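# Sort capped bottles into matching trays, move trays to stand

## Task

Put every bottle, both those already on the conveyor trays and the extras on the bench, into whichever of the two trays carries the same colour as its cap. Finish with both trays resting entirely on the stand next to the conveyor and each bottle upright inside its tray. The conveyor moves on its own toward scene +y. At the first red stop (between arm2 and arm1) a tray is released only when it is as heavy as a full tray and the second red stop is empty. At the second red stop (between arm4 and arm3) a tray stays until an arm lifts it off. No tray departs from or arrives at a stop while any part of an arm is over the conveyor's near rail at that stop.

## Robot and tools

Robots: four Kinova Gen3 arms (arm1 to arm4), each with a five-fingered right hand. Base (base_link) poses in the scene frame, metres, quaternion wxyz: arm1 (+0.032, +0.341, +0.939) (+0.999, +0.001, +0.003, +0.054); arm2 (-0.035, -0.283, +0.954) (+0.999, -0.008, +0.001, -0.044); arm3 (-0.059, +1.862, +1.005) (+1.000, +0.003, +0.000, -0.025); arm4 (+0.026, +1.253, +0.927) (+0.997, +0.002, -0.005, +0.077). Each base faces along its own +x. Reach is about 1.06 m from the joint 1 axis.

Scene frame: metres, origin on the floor, +z up; the conveyor carries trays toward +y. All poses are in this frame.

Hand point: sits 0.045 m in front of the palm and moves with it. Its +z runs along the straight fingers, +y out of the palm, +x across the palm away from the thumb. Straight fingers extend 0.06 to 0.07 m past the point. A thumb turned in front of the palm plus curled fingers wraps objects roughly 0.035 to 0.065 m thick. A wrist bracket on the little-finger side sticks out up to 0.10 m and can strike things. The wrist camera is on the little-finger side, aimed at the hand point.

Tool move: one action for any subset of arm1..arm4, plus optional cameras (list of names, ["all"], or [] for none). Each arm entry may contain:
- joints: absolute joint targets by name. joint1_rad..joint7_rad in radians (ranges: joints 1,3,5,7 -6.283 to 6.283; joint2_rad -2.249 to 2.249; joint4_rad -2.579 to 2.579; joint6_rad -2.099 to 2.099). joint2 at 0 is upright, positive tips forward; joint1 positive turns clockwise seen from above. Hand keys hand_little, hand_ring, hand_middle, hand_index, hand_thumb_turn, hand_thumb_bend are absolute positions from -1 (closed, thumb_turn: in front of palm) to +1 (open/straight, thumb_turn: beside palm). hand_force_limit (-1 to 1, maps to about 0 to 10 N, 15 N for thumb motors) and hand_speed (-0.96 to 1) are settings, not motions.
- target: one list of 7 numbers per arm, [x, y, z, qw, qx, qy, qz], an absolute hand-point pose in the scene frame (metres, unit quaternion), reached by a straight path from hand_target. With target, joints may only hold hand keys.
- speed: top path speed, 0.002 to 0.5 m/s (default 0.25); rotation limited to twice that in rad/s.
- min_time_s: 0.1 to 8 s, lower bound on that arm's joint motion time.
All motions start together; paths in one action finish together, capped at 10 s; no action beyond 15 s. Paths do not avoid obstacles and can overshoot speed near straight-arm poses. A move with no action just reports full state and all images.

Tool wait: seconds (0 to 10) plus optional cameras; commands nothing. Tool zoom_image: camera name and region [x0, y0, x1, y1] in pixels of the newest image of that camera (max 504x504). show_instructions shows the reference image. finished_scene ends the scene for good.

Cameras: arm1_cam_wrist..arm4_cam_wrist, cam_side1, cam_stand, cam_stand_across, cam_stand_end, cam_stand_low, cam_station1, cam_stock (images 672x504).

Results: 'move' lists which robots got motion; 'as last shown' means an uncommanded robot, its statuses read 'not commanded'. 'pictures' gives image order. 'hand' is the measured hand-point pose (may be off at long reach); hand_target is the pose at current drive targets. Statuses: done (hand within 1 cm and 2 degrees), off_target (resting short, maybe still pushing), time_out (joint gives up and holds), not_followed or 'joint command not followed' / 'pose unreachable' (a built-in clearance check withheld the arm). hand_stopped_by lists little, ring, middle, index, thumb_bend, thumb_turn: moving, target, force, stalled or fault. *_load_n are fingertip forces in N, positive when pushed open; a lost grip shows as load near 0. Joint velocities in rad/s; 'within noise' means still. Joint torques and flange force show loads and contacts. A MOTOR HOT line warns of heating; over-temperature makes the arm sag for 30 to 60 s. A torque fault (hit, over-limit torque, or >5 degree deviation) halts the arm 10 s.

Gripping: a finger motor only starts when its target changes by 0.002 or more, stops at target or at hand_force_limit, then locks. At scene start the force limit is 0 and hand_speed -0.8 (slow); for gentle grips use hand_speed -0.94 or below. To squeeze harder raise the limit and send a more-closed target; to release send a more-open one.

If a call is refused or a stop interrupts it, later move, wait and finished_scene calls in the same reply are skipped.

Avoid: arms pressing or hitting each other (the clearance check can miss finger contact; never close a hand on another robot's fingers); slamming fixed or heavy things; dropping bottles or trays, even slightly; releasing moving objects; knocking anything out of the work area; overloading fingers; long stretched poses that heat motors; leaving an arm over the near rail when a tray must move.

Each tool is called after "Call:" as name(argument=value, ...) on one line, values as JSON.

Reference images:

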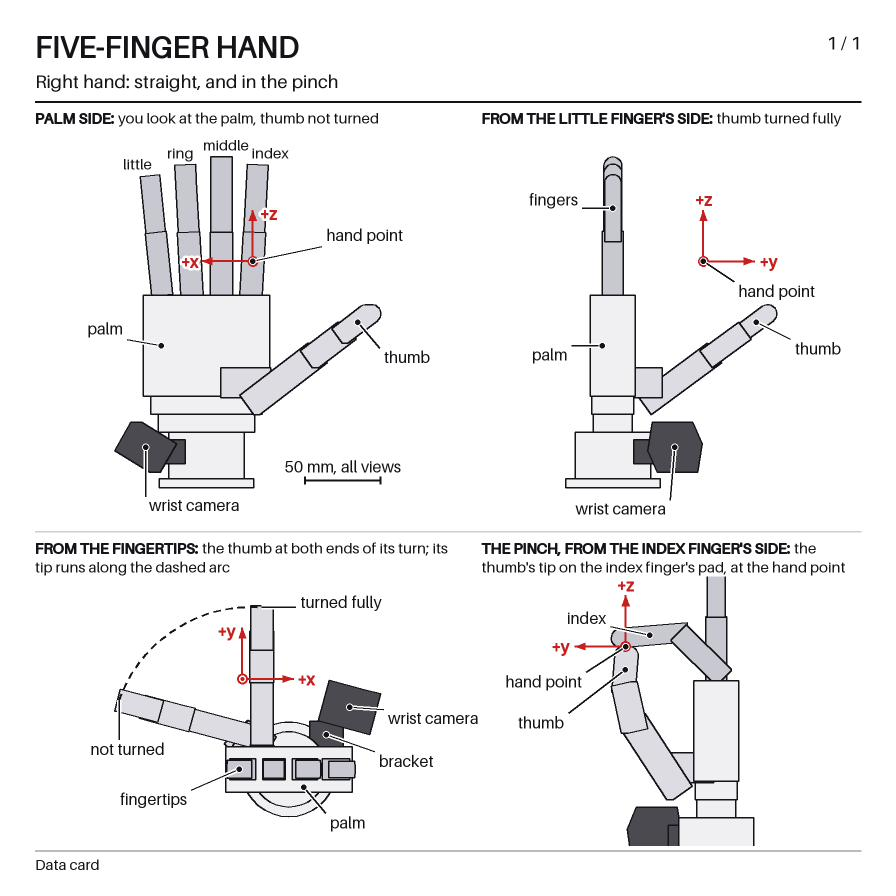

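## Session

Call:
move(cameras=["all"])

Scene clock: 0.00 s.
Joint torques (N m): no reading
Flange force (N): no reading
Joint velocities: within noise
arm1.joint_positions: joint1_rad=-0.523 joint2_rad=-0.354 joint3_rad=-0.093 joint4_rad=+1.537 joint5_rad=-0.050 joint6_rad=+2.060 joint7_rad=-1.862 hand_little=+1.000 hand_ring=+1.000 hand_middle=+1.000 hand_index=+1.000 hand_thumb_turn=+1.000 hand_thumb_bend=+1.000 hand_force_limit=+0.000 hand_speed=-0.800
arm1.joint_status: not commanded
arm1.hand_stopped_by: target,target,target,target,target,target
arm1.little_load_n: 0.0
arm1.ring_load_n: 0.0
arm1.middle_load_n: 0.0
arm1.index_load_n: 0.0
arm1.thumb_bend_load_n: 0.0
arm1.thumb_turn_load_n: 0.0
arm1.hand: x=+0.1235 y=+0.4784 z=+1.4123 quat_wxyz=(+0.051, +0.221, -0.974, +0.018) (m; scene frame)
arm1.hand_target: x=+0.1235 y=+0.4784 z=+1.4123 quat_wxyz=(+0.051, +0.221, -0.974, +0.018) (m; scene frame)
arm1.hand_status: not commanded
arm2.joint_positions: joint1_rad=+0.213 joint2_rad=-0.364 joint3_rad=-0.116 joint4_rad=+1.571 joint5_rad=-0.053 joint6_rad=+2.048 joint7_rad=-1.835 hand_little=+1.000 hand_ring=+1.000 hand_middle=+1.000 hand_index=+1.000 hand_thumb_turn=+1.000 hand_thumb_bend=+1.000 hand_force_limit=+0.000 hand_speed=-0.800
arm2.joint_status: not commanded
arm2.hand_stopped_by: target,target,target,target,target,target
arm2.little_load_n: 0.0
arm2.ring_load_n: 0.0
arm2.middle_load_n: 0.0
arm2.index_load_n: 0.0
arm2.thumb_bend_load_n: 0.0
arm2.thumb_turn_load_n: 0.0
arm2.hand: x=+0.1241 y=-0.2565 z=+1.4180 quat_wxyz=(+0.059, -0.217, -0.974, +0.006) (m; scene frame)
arm2.hand_target: x=+0.1241 y=-0.2565 z=+1.4180 quat_wxyz=(+0.059, -0.217, -0.974, +0.006) (m; scene frame)
arm2.hand_status: not commanded
arm3.joint_positions: joint1_rad=-0.260 joint2_rad=-0.338 joint3_rad=-0.032 joint4_rad=+1.576 joint5_rad=-0.020 joint6_rad=+1.946 joint7_rad=-2.130 hand_little=+1.000 hand_ring=+1.000 hand_middle=+1.000 hand_index=+1.000 hand_thumb_turn=+1.000 hand_thumb_bend=+1.000 hand_force_limit=+0.000 hand_speed=-0.800
arm3.joint_status: not commanded
arm3.hand_stopped_by: target,target,target,target,target,target
arm3.little_load_n: 0.0
arm3.ring_load_n: 0.0
arm3.middle_load_n: 0.0
arm3.index_load_n: 0.0
arm3.thumb_bend_load_n: 0.0
arm3.thumb_turn_load_n: 0.0
arm3.hand: x=+0.1320 y=+1.9245 z=+1.4657 quat_wxyz=(+0.022, -0.156, -0.987, +0.002) (m; scene frame)
arm3.hand_target: x=+0.1320 y=+1.9245 z=+1.4657 quat_wxyz=(+0.022, -0.156, -0.987, +0.002) (m; scene frame)
arm3.hand_status: not commanded
arm4.joint_positions: joint1_rad=-0.804 joint2_rad=-0.447 joint3_rad=-0.056 joint4_rad=+1.425 joint5_rad=-0.054 joint6_rad=+1.997 joint7_rad=-1.953 hand_little=+1.000 hand_ring=+1.000 hand_middle=+1.000 hand_index=+1.000 hand_thumb_turn=+1.000 hand_thumb_bend=+1.000 hand_force_limit=+0.000 hand_speed=-0.800
arm4.joint_status: not commanded
arm4.hand_stopped_by: target,target,target,target,target,target
arm4.little_load_n: 0.0
arm4.ring_load_n: 0.0
arm4.middle_load_n: 0.0
arm4.index_load_n: -0.5
arm4.thumb_bend_load_n: 0.0
arm4.thumb_turn_load_n: 0.0
arm4.hand: x=+0.0812 y=+1.4254 z=+1.4600 quat_wxyz=(-0.062, +0.321, -0.943, -0.063) (m; scene frame)
arm4.hand_target: x=+0.0812 y=+1.4254 z=+1.4600 quat_wxyz=(-0.062, +0.321, -0.943, -0.063) (m; scene frame)
arm4.hand_status: not commanded
pictures: arm1_cam_wrist, arm2_cam_wrist, arm3_cam_wrist, arm4_cam_wrist, cam_side1, cam_stand, cam_stand_across, cam_stand_end, cam_stand_low, cam_station1, cam_stock

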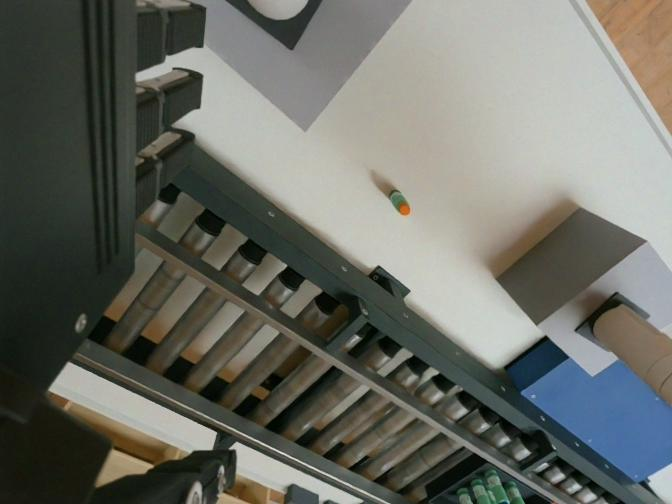

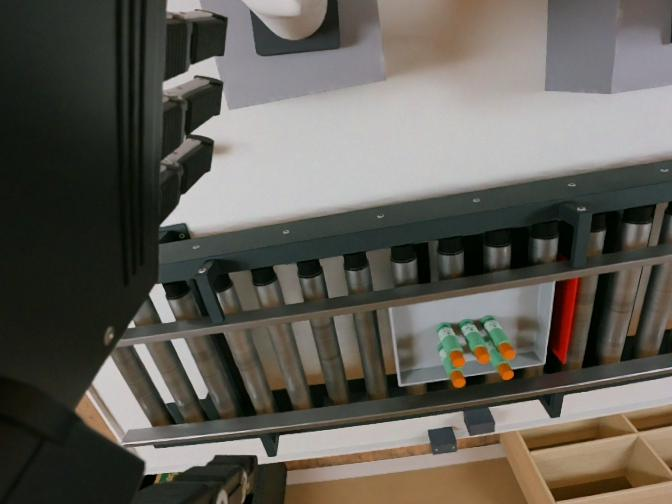

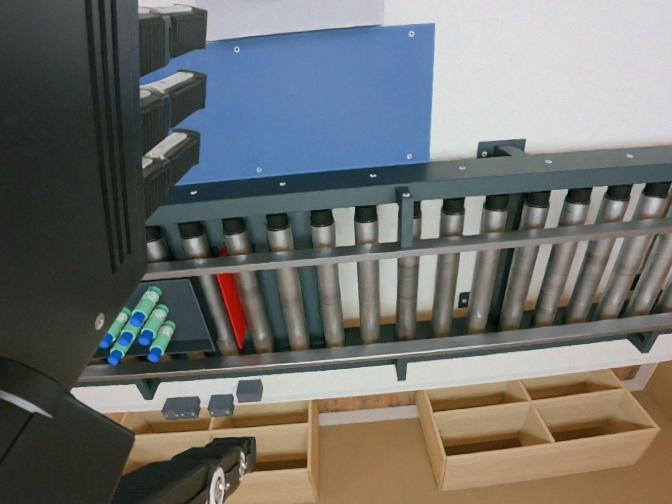

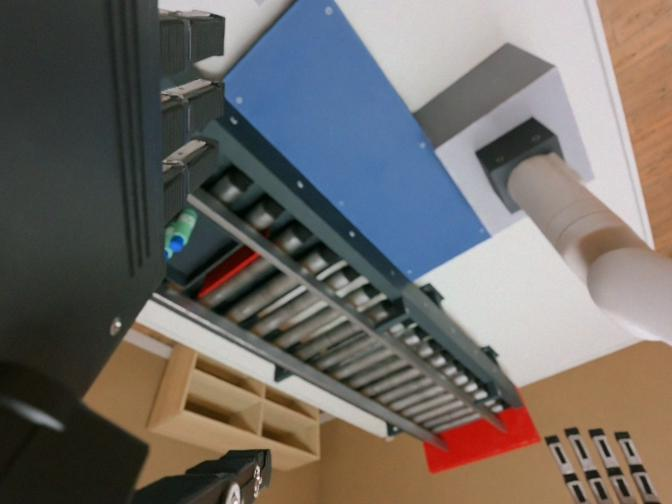

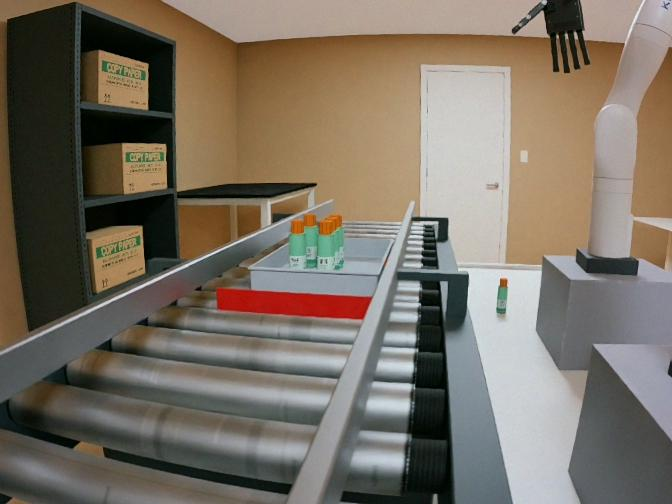

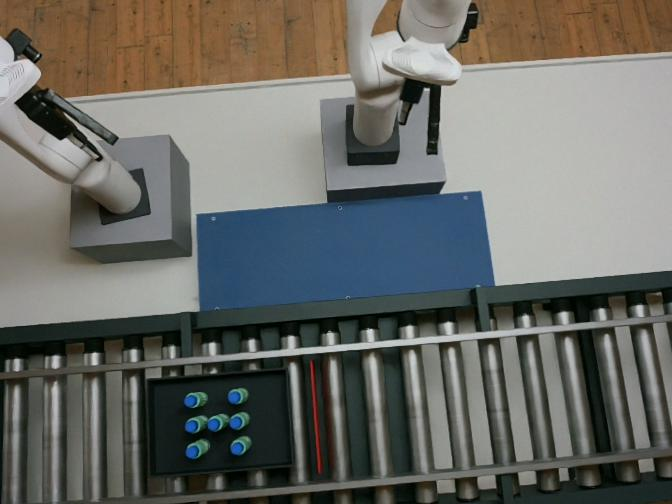

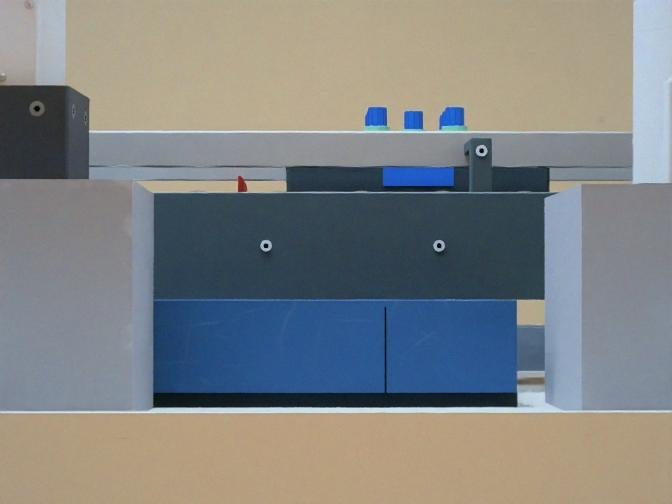

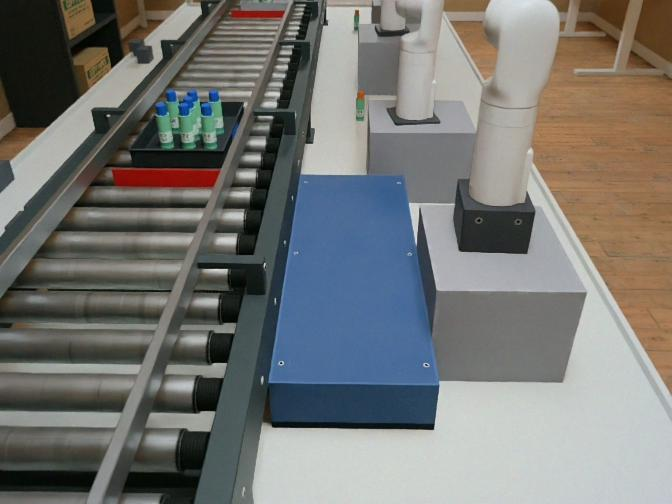

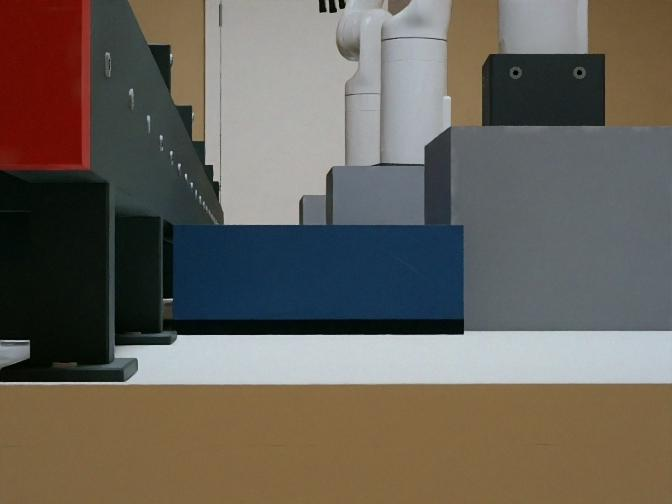

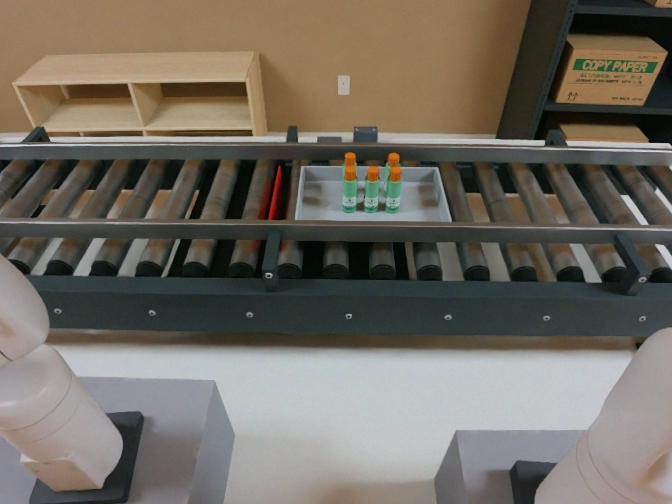

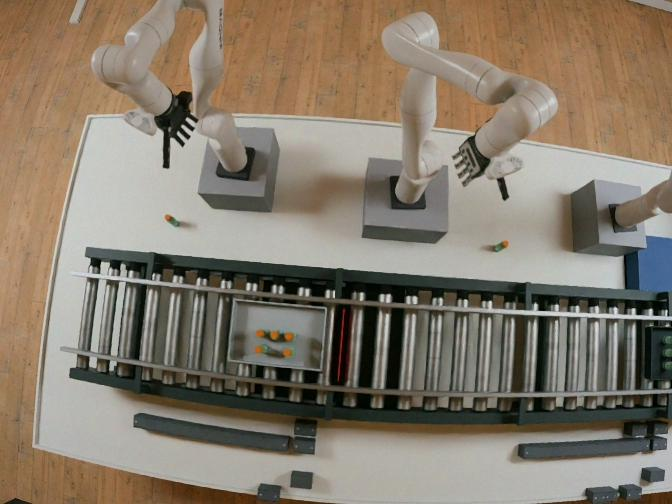

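Call:
zoom_image(camera="cam_stock", region=[130, 200, 340, 400])

Call:
zoom_image(camera="cam_station1", region=[240, 120, 480, 300])

Call:
zoom_image(camera="cam_stand", region=[120, 330, 340, 500])

Call:
zoom_image(camera="cam_stock", region=[440, 200, 560, 300])

Call:
zoom_image(camera="cam_stand_end", region=[80, 60, 300, 220])

Call:
zoom_image(camera="cam_stand_across", region=[250, 80, 600, 300])

Scaled by 2.400 from the camera's image (finer frame: 960x720).

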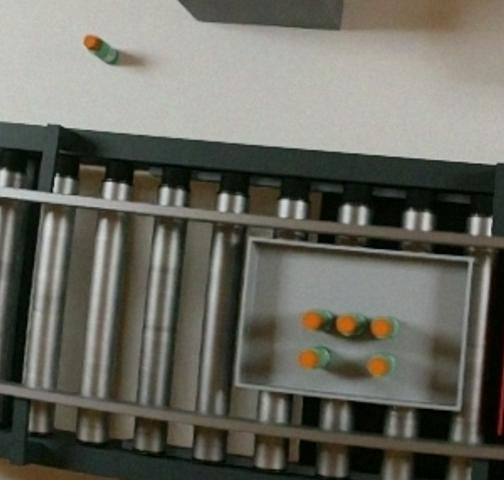

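Scaled by 2.100 from the camera's image (finer frame: 960x720).

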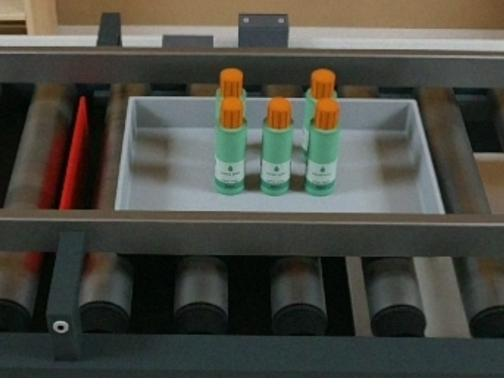

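Scaled by 2.291 from the camera's image (finer frame: 960x720).

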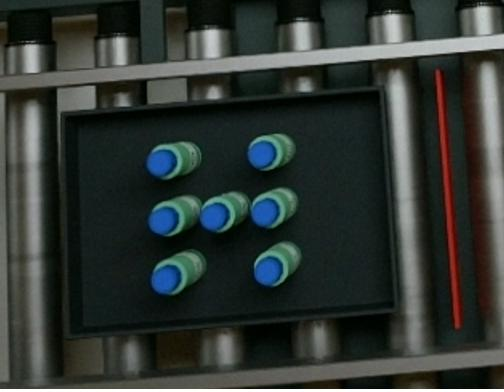

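Scaled by 4.200 from the camera's image (finer frame: 960x720).

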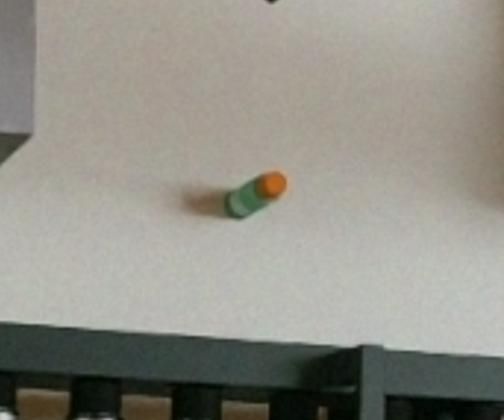

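Scaled by 2.291 from the camera's image (finer frame: 960x720).

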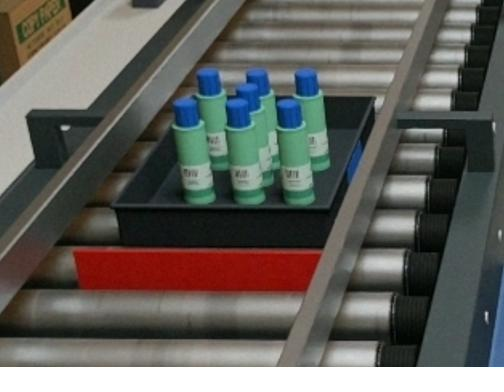

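Scaled by 1.440 from the camera's image (finer frame: 960x720).

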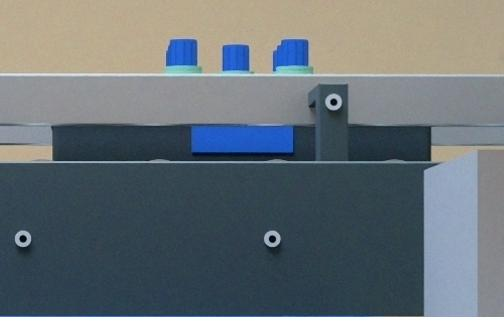

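Call:
move(cameras=["cam_stand_across", "cam_stand", "cam_stand_end", "cam_stock", "cam_station1"])

Call:
zoom_image(camera="cam_stand_end", region=[90, 70, 270, 210])

Call:
zoom_image(camera="cam_station1", region=[250, 130, 470, 280])

Scene clock: 128.20 s.
Joint torques (N m): arm1=[0.6 0.18 0.35 -6.97 -0.12 -0.05 0.06] | arm2=[-1.82 -0.75 1.48 -7.69 0.42 0.22 -0.17] | arm3=[1.53 -1.9 -0.57 -8.11 0.05 -0.34 0.24] | arm4=[-0.04 1.89 -0.82 -6.35 -0.21 -0.16 0.23]
Flange force (N): arm1=[1.9 0.6 -0.7] | arm2=[0.6 4.6 0.7] | arm3=[-0.7 0.3 0.1] | arm4=[-0.8 -2.1 -1.2]
Joint velocities: within noise
arm1.joint_positions: joint1_rad=-0.523 joint2_rad=-0.354 joint3_rad=-0.093 joint4_rad=+1.537 joint5_rad=-0.050 joint6_rad=+2.060 joint7_rad=-1.862 hand_little=+1.000 hand_ring=+1.000 hand_middle=+1.000 hand_index=+1.000 hand_thumb_turn=+1.000 hand_thumb_bend=+1.000 hand_force_limit=+0.000 hand_speed=-0.800
arm1.joint_status: not commanded
arm1.hand_stopped_by: target,target,target,target,target,target
arm1.little_load_n: 0.0
arm1.ring_load_n: 0.0
arm1.middle_load_n: 0.0
arm1.index_load_n: 0.0
arm1.thumb_bend_load_n: 0.0
arm1.thumb_turn_load_n: 0.0
arm1.hand: x=+0.1235 y=+0.4784 z=+1.4123 quat_wxyz=(+0.051, +0.221, -0.974, +0.018) (m; scene frame)
arm1.hand_target: x=+0.1235 y=+0.4784 z=+1.4123 quat_wxyz=(+0.051, +0.221, -0.974, +0.018) (m; scene frame)
arm1.hand_status: not commanded
arm2.joint_positions: joint1_rad=+0.213 joint2_rad=-0.364 joint3_rad=-0.116 joint4_rad=+1.571 joint5_rad=-0.053 joint6_rad=+2.048 joint7_rad=-1.835 hand_little=+1.000 hand_ring=+1.000 hand_middle=+1.000 hand_index=+1.000 hand_thumb_turn=+1.000 hand_thumb_bend=+1.000 hand_force_limit=+0.000 hand_speed=-0.800
arm2.joint_status: not commanded
arm2.hand_stopped_by: target,target,target,target,target,target
arm2.little_load_n: 0.0
arm2.ring_load_n: 0.0
arm2.middle_load_n: 0.0
arm2.index_load_n: 0.0
arm2.thumb_bend_load_n: 0.0
arm2.thumb_turn_load_n: 0.0
arm2.hand: x=+0.1241 y=-0.2565 z=+1.4180 quat_wxyz=(+0.059, -0.217, -0.974, +0.006) (m; scene frame)
arm2.hand_target: x=+0.1241 y=-0.2565 z=+1.4180 quat_wxyz=(+0.059, -0.217, -0.974, +0.006) (m; scene frame)
arm2.hand_status: not commanded
arm3.joint_positions: joint1_rad=-0.260 joint2_rad=-0.338 joint3_rad=-0.032 joint4_rad=+1.576 joint5_rad=-0.020 joint6_rad=+1.946 joint7_rad=-2.130 hand_little=+1.000 hand_ring=+1.000 hand_middle=+1.000 hand_index=+1.000 hand_thumb_turn=+1.000 hand_thumb_bend=+1.000 hand_force_limit=+0.000 hand_speed=-0.800
arm3.joint_status: not commanded
arm3.hand_stopped_by: target,target,target,target,target,target
arm3.little_load_n: 0.0
arm3.ring_load_n: 0.0
arm3.middle_load_n: 0.0
arm3.index_load_n: 0.0
arm3.thumb_bend_load_n: 0.0
arm3.thumb_turn_load_n: 0.0
arm3.hand: x=+0.1320 y=+1.9245 z=+1.4657 quat_wxyz=(+0.022, -0.156, -0.987, +0.002) (m; scene frame)
arm3.hand_target: x=+0.1320 y=+1.9245 z=+1.4657 quat_wxyz=(+0.022, -0.156, -0.987, +0.002) (m; scene frame)
arm3.hand_status: not commanded
arm4.joint_positions: joint1_rad=-0.804 joint2_rad=-0.447 joint3_rad=-0.056 joint4_rad=+1.425 joint5_rad=-0.054 joint6_rad=+1.997 joint7_rad=-1.953 hand_little=+1.000 hand_ring=+1.000 hand_middle=+1.000 hand_index=+1.000 hand_thumb_turn=+1.000 hand_thumb_bend=+1.000 hand_force_limit=+0.000 hand_speed=-0.800
arm4.joint_status: not commanded
arm4.hand_stopped_by: target,target,target,target,target,target
arm4.little_load_n: 0.0
arm4.ring_load_n: 0.0
arm4.middle_load_n: 0.0
arm4.index_load_n: 0.5
arm4.thumb_bend_load_n: 0.0
arm4.thumb_turn_load_n: 0.0
arm4.hand: x=+0.0812 y=+1.4254 z=+1.4600 quat_wxyz=(-0.062, +0.321, -0.943, -0.063) (m; scene frame)
arm4.hand_target: x=+0.0812 y=+1.4254 z=+1.4600 quat_wxyz=(-0.062, +0.321, -0.943, -0.063) (m; scene frame)
arm4.hand_status: not commanded
pictures: cam_stand, cam_stand_across, cam_stand_end, cam_station1, cam_stock

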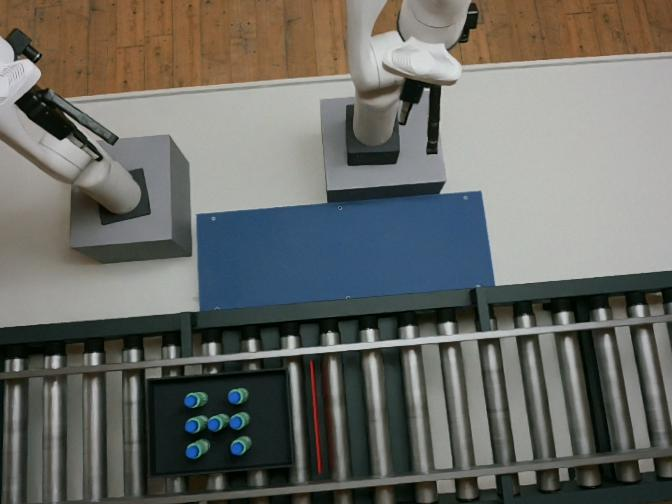

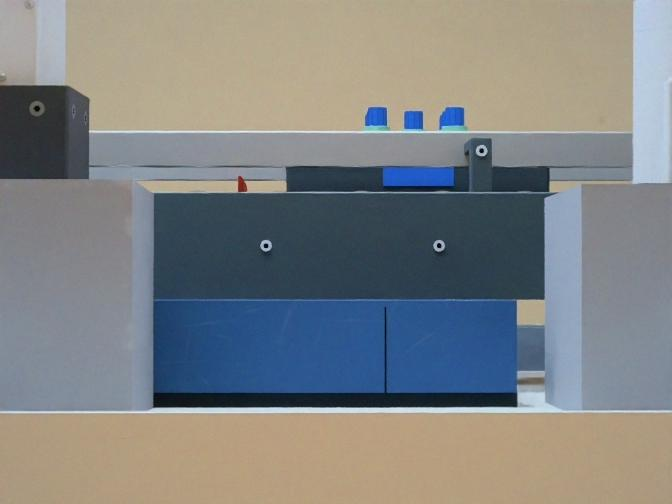

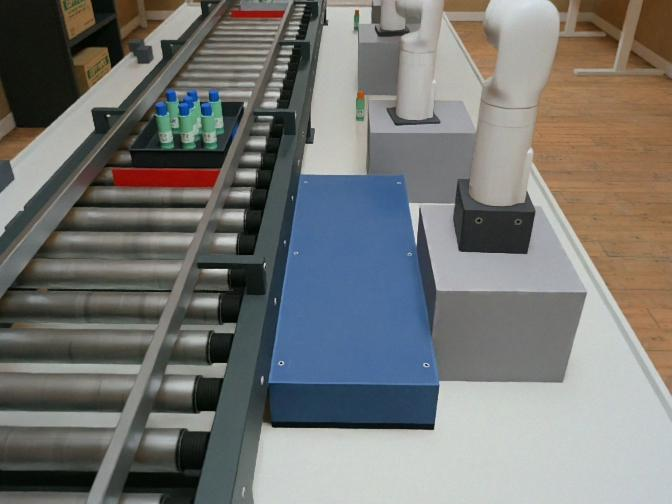

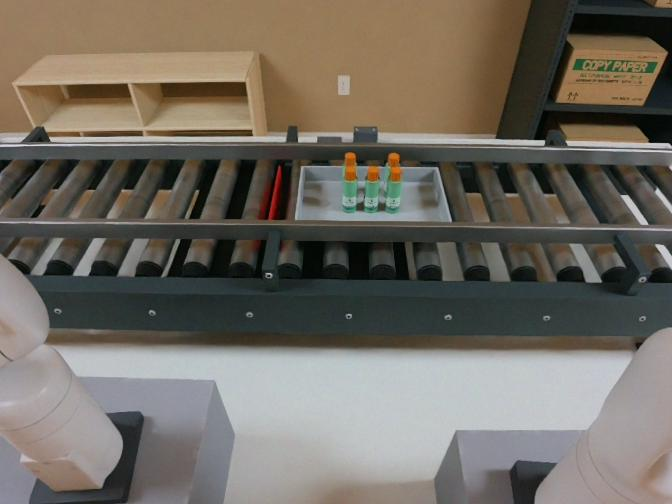

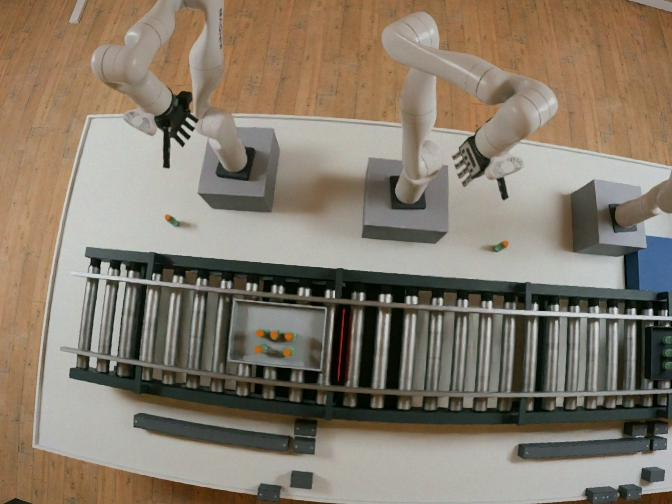

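Scaled by 2.800 from the camera's image (finer frame: 960x720).

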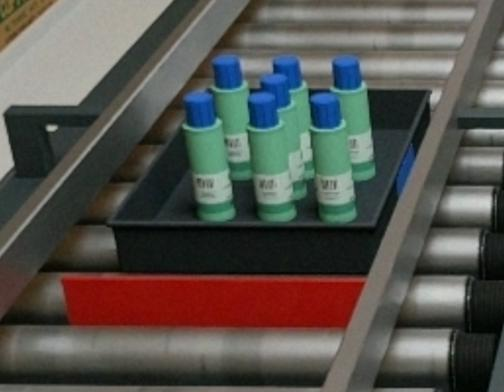

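Scaled by 2.291 from the camera's image (finer frame: 960x720).

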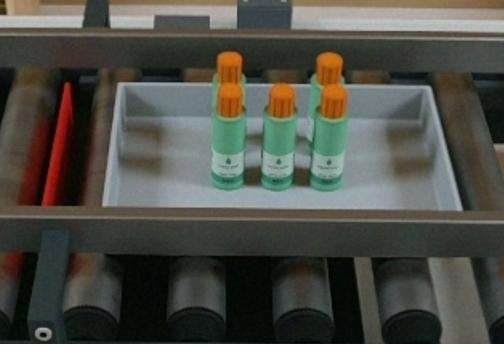

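Call:
move(arm1={"joints": {"joint1_rad": -1.227, "joint2_rad": 0.607, "joint3_rad": 0, "joint4_rad": 1.857, "joint5_rad": 0, "joint6_rad": 0.677, "joint7_rad": 1.571, "hand_thumb_turn": -1, "hand_speed": 0}, "min_time_s": 5}, arm2={"joints": {"joint1_rad": 0.745, "joint2_rad": 0.518, "joint3_rad": 0, "joint4_rad": 2.149, "joint5_rad": 0, "joint6_rad": 0.475, "joint7_rad": 1.571, "hand_thumb_turn": -1, "hand_speed": 0}, "min_time_s": 5}, arm3={"joints": {"joint1_rad": -0.162, "joint2_rad": 1.067, "joint3_rad": 0, "joint4_rad": 1.109, "joint5_rad": 1.075, "joint6_rad": 1.365, "joint7_rad": -2.152, "hand_thumb_turn": -1, "hand_speed": 0}, "min_time_s": 5}, arm4={"joints": {"joint1_rad": 0.565, "joint2_rad": 0.983, "joint3_rad": 0, "joint4_rad": 1.271, "joint5_rad": -1.042, "joint6_rad": 1.647, "joint7_rad": -3.936, "hand_thumb_turn": -1, "hand_speed": 0}, "min_time_s": 5}, cameras=["all"])

Scene clock: 307.23 s.
Joint torques (N m): arm1=[0.45 -15.48 0.5 -4.94 -0.07 -0.19 0.06] | arm2=[-1.79 -13.57 1.52 -3.97 0.39 0.07 -0.18] | arm3=[1.14 -23.95 1.61 -6.96 1.86 0.82 0.21] | arm4=[-0.63 -21.14 -2.38 -4.37 -1.82 2.09 0.21]
Flange force (N): arm1=[0.7 -1.4 -0.8] | arm2=[-0.5 6.1 1.2] | arm3=[1.3 2.5 -1.7] | arm4=[4.3 1.2 -1.7]
move: arm1 done; arm2 done; arm3 done; arm4 done
Joint velocities: within noise
arm1.joint_positions: joint1_rad=-1.227 joint2_rad=+0.607 joint3_rad=+0.000 joint4_rad=+1.857 joint5_rad=+0.000 joint6_rad=+0.677 joint7_rad=+1.571 hand_little=+1.000 hand_ring=+1.000 hand_middle=+1.000 hand_index=+1.000 hand_thumb_turn=-1.000 hand_thumb_bend=+1.000 hand_force_limit=+0.000 hand_speed=+0.000
arm1.joint_status: all done
arm1.hand_stopped_by: target,target,target,target,target,target
arm1.little_load_n: 0.0
arm1.ring_load_n: 0.0
arm1.middle_load_n: 0.0
arm1.index_load_n: 0.0
arm1.thumb_bend_load_n: 0.0
arm1.thumb_turn_load_n: 0.0
arm1.hand: x=+0.2098 y=+0.7167 z=+1.0016 quat_wxyz=(-0.003, +0.785, +0.619, -0.002)
arm1.hand_target: x=+0.2098 y=+0.7167 z=+1.0016 quat_wxyz=(-0.003, +0.785, +0.619, -0.002)
arm1.hand_status: not commanded
arm2.joint_positions: joint1_rad=+0.745 joint2_rad=+0.518 joint3_rad=+0.000 joint4_rad=+2.149 joint5_rad=+0.000 joint6_rad=+0.475 joint7_rad=+1.571 hand_little=+1.000 hand_ring=+1.000 hand_middle=+1.000 hand_index=+1.000 hand_thumb_turn=-1.000 hand_thumb_bend=+1.000 hand_force_limit=+0.000 hand_speed=+0.000
arm2.joint_status: all done
arm2.hand_stopped_by: target,target,target,target,target,target
arm2.little_load_n: 0.0
arm2.ring_load_n: 0.5
arm2.middle_load_n: 0.0
arm2.index_load_n: 0.0
arm2.thumb_bend_load_n: -0.5
arm2.thumb_turn_load_n: 0.0
arm2.hand: x=+0.1188 y=-0.5769 z=+1.0070 quat_wxyz=(+0.008, +0.915, -0.404, +0.002)
arm2.hand_target: x=+0.1188 y=-0.5769 z=+1.0070 quat_wxyz=(+0.008, +0.915, -0.404, +0.002)
arm2.hand_status: not commanded
arm3.joint_positions: joint1_rad=-0.162 joint2_rad=+1.067 joint3_rad=+0.000 joint4_rad=+1.109 joint5_rad=+1.075 joint6_rad=+1.365 joint7_rad=-2.152 hand_little=+1.000 hand_ring=+1.000 hand_middle=+1.000 hand_index=+1.000 hand_thumb_turn=-1.000 hand_thumb_bend=+1.000 hand_force_limit=+0.000 hand_speed=+0.000
arm3.joint_status: all done
arm3.hand_stopped_by: target,target,target,target,target,target
arm3.little_load_n: 0.0
arm3.ring_load_n: 0.0
arm3.middle_load_n: 0.0
arm3.index_load_n: 0.0
arm3.thumb_bend_load_n: 0.0
arm3.thumb_turn_load_n: 0.0
arm3.hand: x=+0.5973 y=+1.6574 z=+1.0999 quat_wxyz=(+0.001, +0.000, -0.867, +0.498)
arm3.hand_target: x=+0.5973 y=+1.6574 z=+1.0999 quat_wxyz=(+0.001, +0.000, -0.867, +0.498)
arm3.hand_status: not commanded
arm4.joint_positions: joint1_rad=+0.565 joint2_rad=+0.983 joint3_rad=+0.000 joint4_rad=+1.271 joint5_rad=-1.042 joint6_rad=+1.647 joint7_rad=-3.936 hand_little=+1.000 hand_ring=+1.000 hand_middle=+1.000 hand_index=+1.000 hand_thumb_turn=-1.000 hand_thumb_bend=+1.000 hand_force_limit=+0.000 hand_speed=+0.000
arm4.joint_status: all done
arm4.hand_stopped_by: target,target,target,target,target,target
arm4.little_load_n: 0.0
arm4.ring_load_n: 0.0
arm4.middle_load_n: 0.0
arm4.index_load_n: 0.0
arm4.thumb_bend_load_n: 0.0
arm4.thumb_turn_load_n: 0.0
arm4.hand: x=+0.5278 y=+1.2743 z=+1.0844 quat_wxyz=(+0.576, -0.818, -0.003, -0.003)
arm4.hand_target: x=+0.5278 y=+1.2743 z=+1.0844 quat_wxyz=(+0.576, -0.818, -0.003, -0.003)
arm4.hand_status: not commanded
pictures: arm1_cam_wrist, arm2_cam_wrist, arm3_cam_wrist, arm4_cam_wrist, cam_side1, cam_stand, cam_stand_across, cam_stand_end, cam_stand_low, cam_station1, cam_stock
arm1_cam_wrist: T_world_to_cam=[[0.99769, 0.05934, 0.03315, -0.29264], [0.03207, -0.84099, 0.5401, 0.05287], [0.05993, -0.53778, -0.84095, 1.32523]] pos_world=[0.21084, 0.77451, 1.0956]
arm2_cam_wrist: T_world_to_cam=[[-0.52704, -0.84884, 0.04118, -0.46687], [-0.71248, 0.46774, 0.52305, -0.17301], [-0.46325, 0.24633, -0.8513, 1.1637]] pos_world=[0.16976, -0.60203, 1.10038]
arm3_cam_wrist: T_world_to_cam=[[-0.23154, 0.52975, -0.81594, 0.15787], [0.81304, 0.56593, 0.13671, -1.58145], [0.53419, -0.63174, -0.56174, 1.45961]] pos_world=[0.54263, 1.73344, 1.16494]
arm4_cam_wrist: T_world_to_cam=[[0.24481, -0.33823, -0.90866, 1.2866], [-0.82663, -0.56259, -0.01329, 1.16409], [-0.50671, 0.75438, -0.41732, -0.13361]] pos_world=[0.57959, 1.19087, 1.1288]

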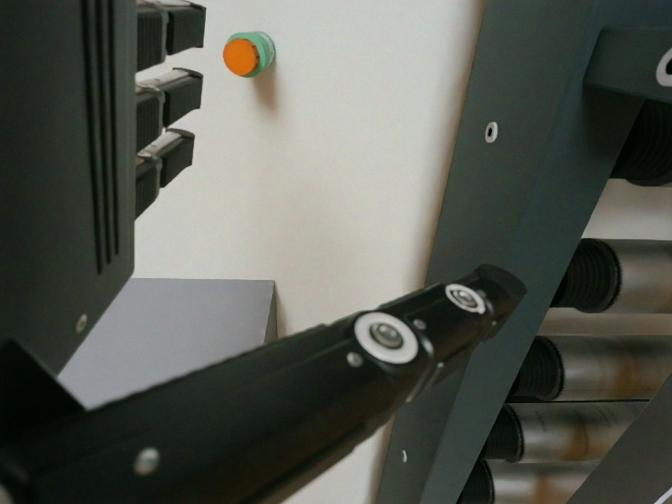

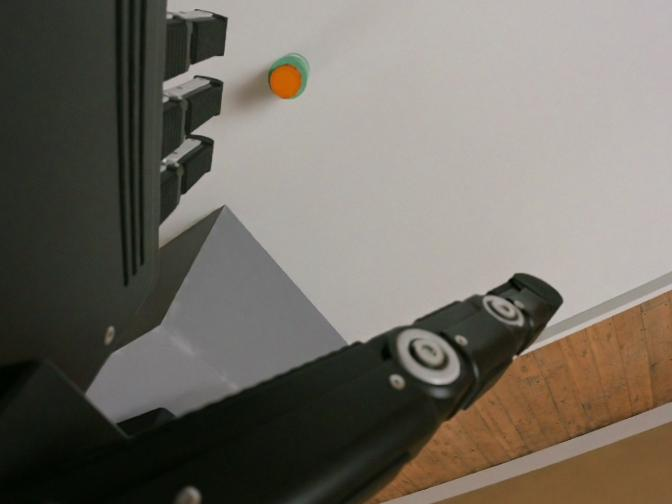

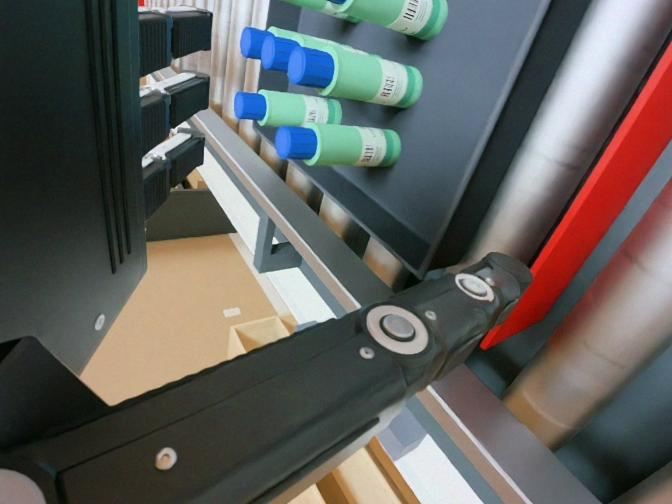

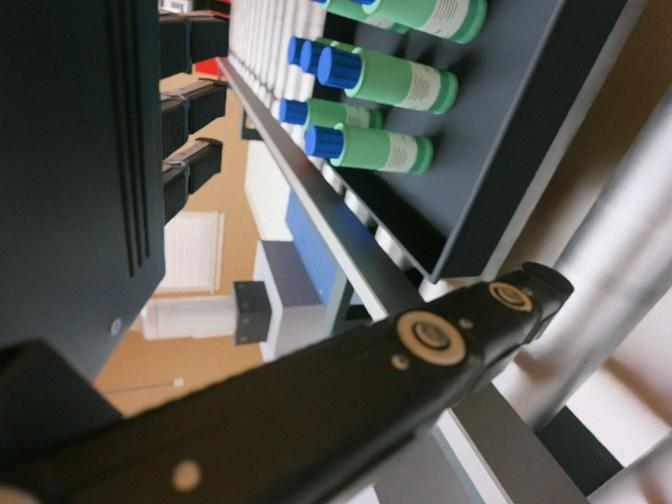

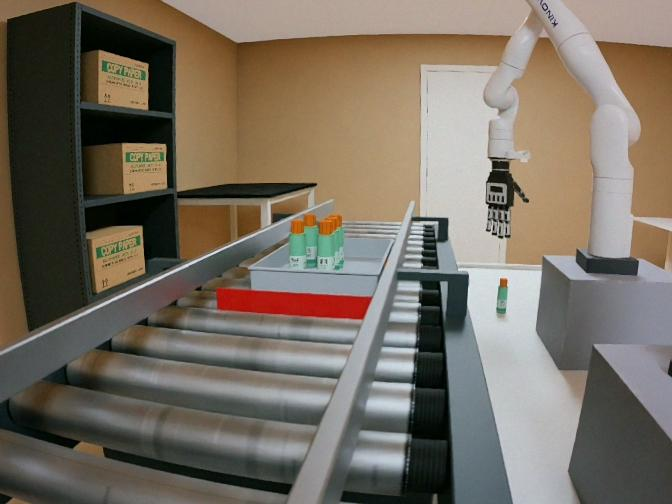

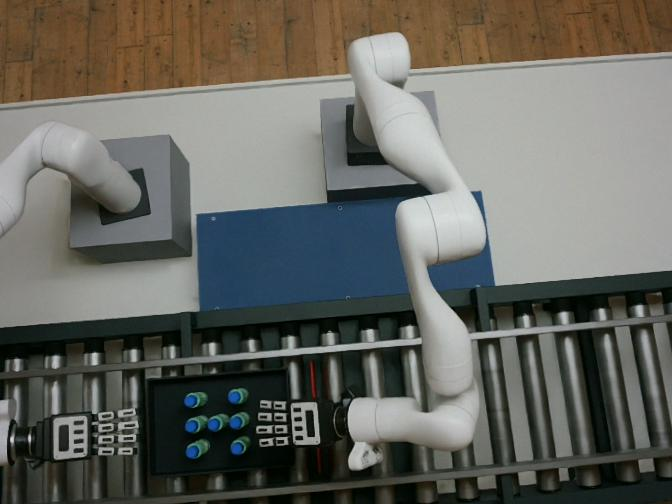

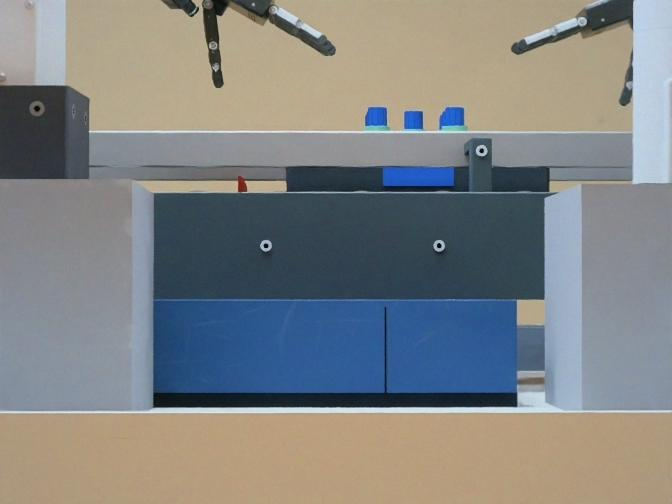

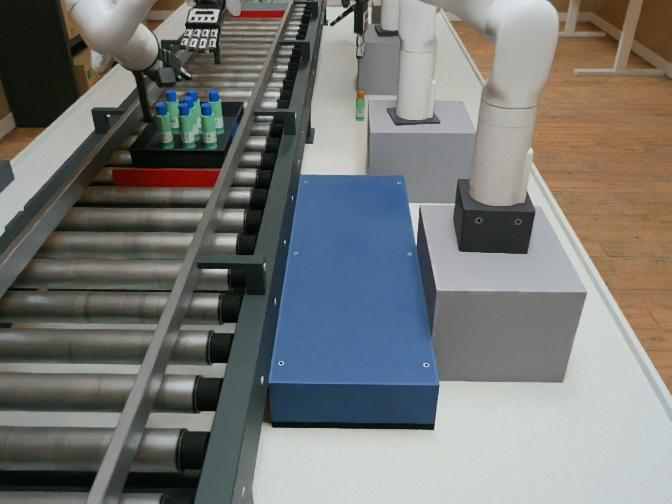

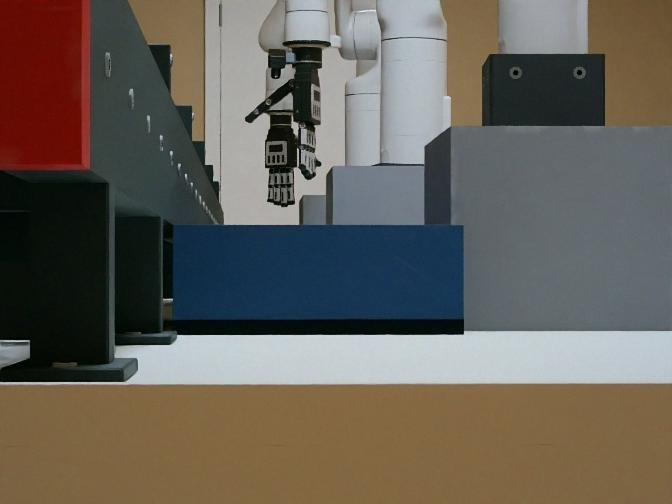

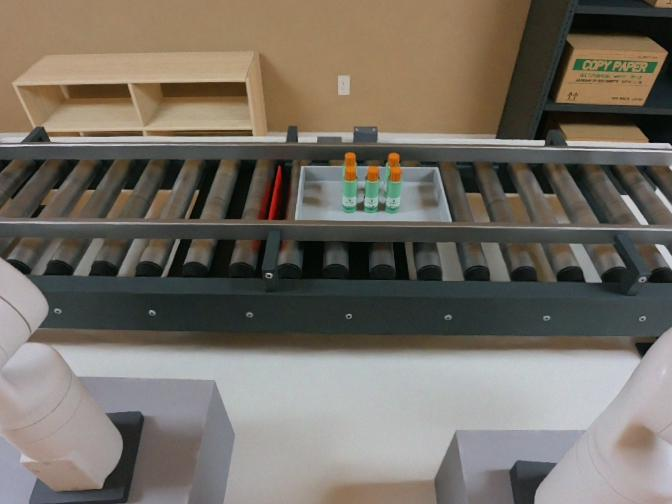

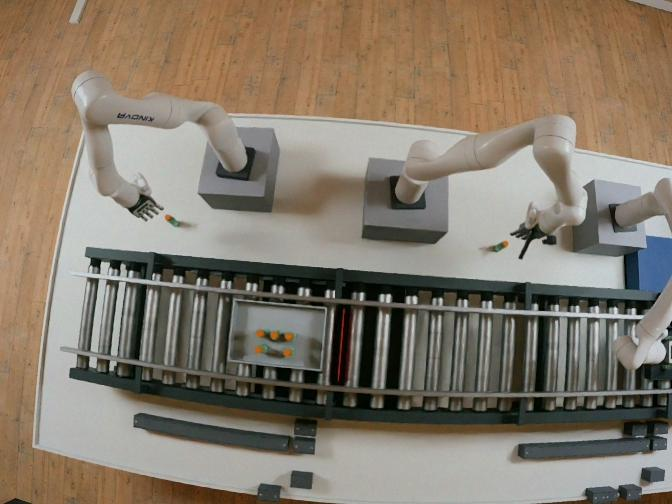

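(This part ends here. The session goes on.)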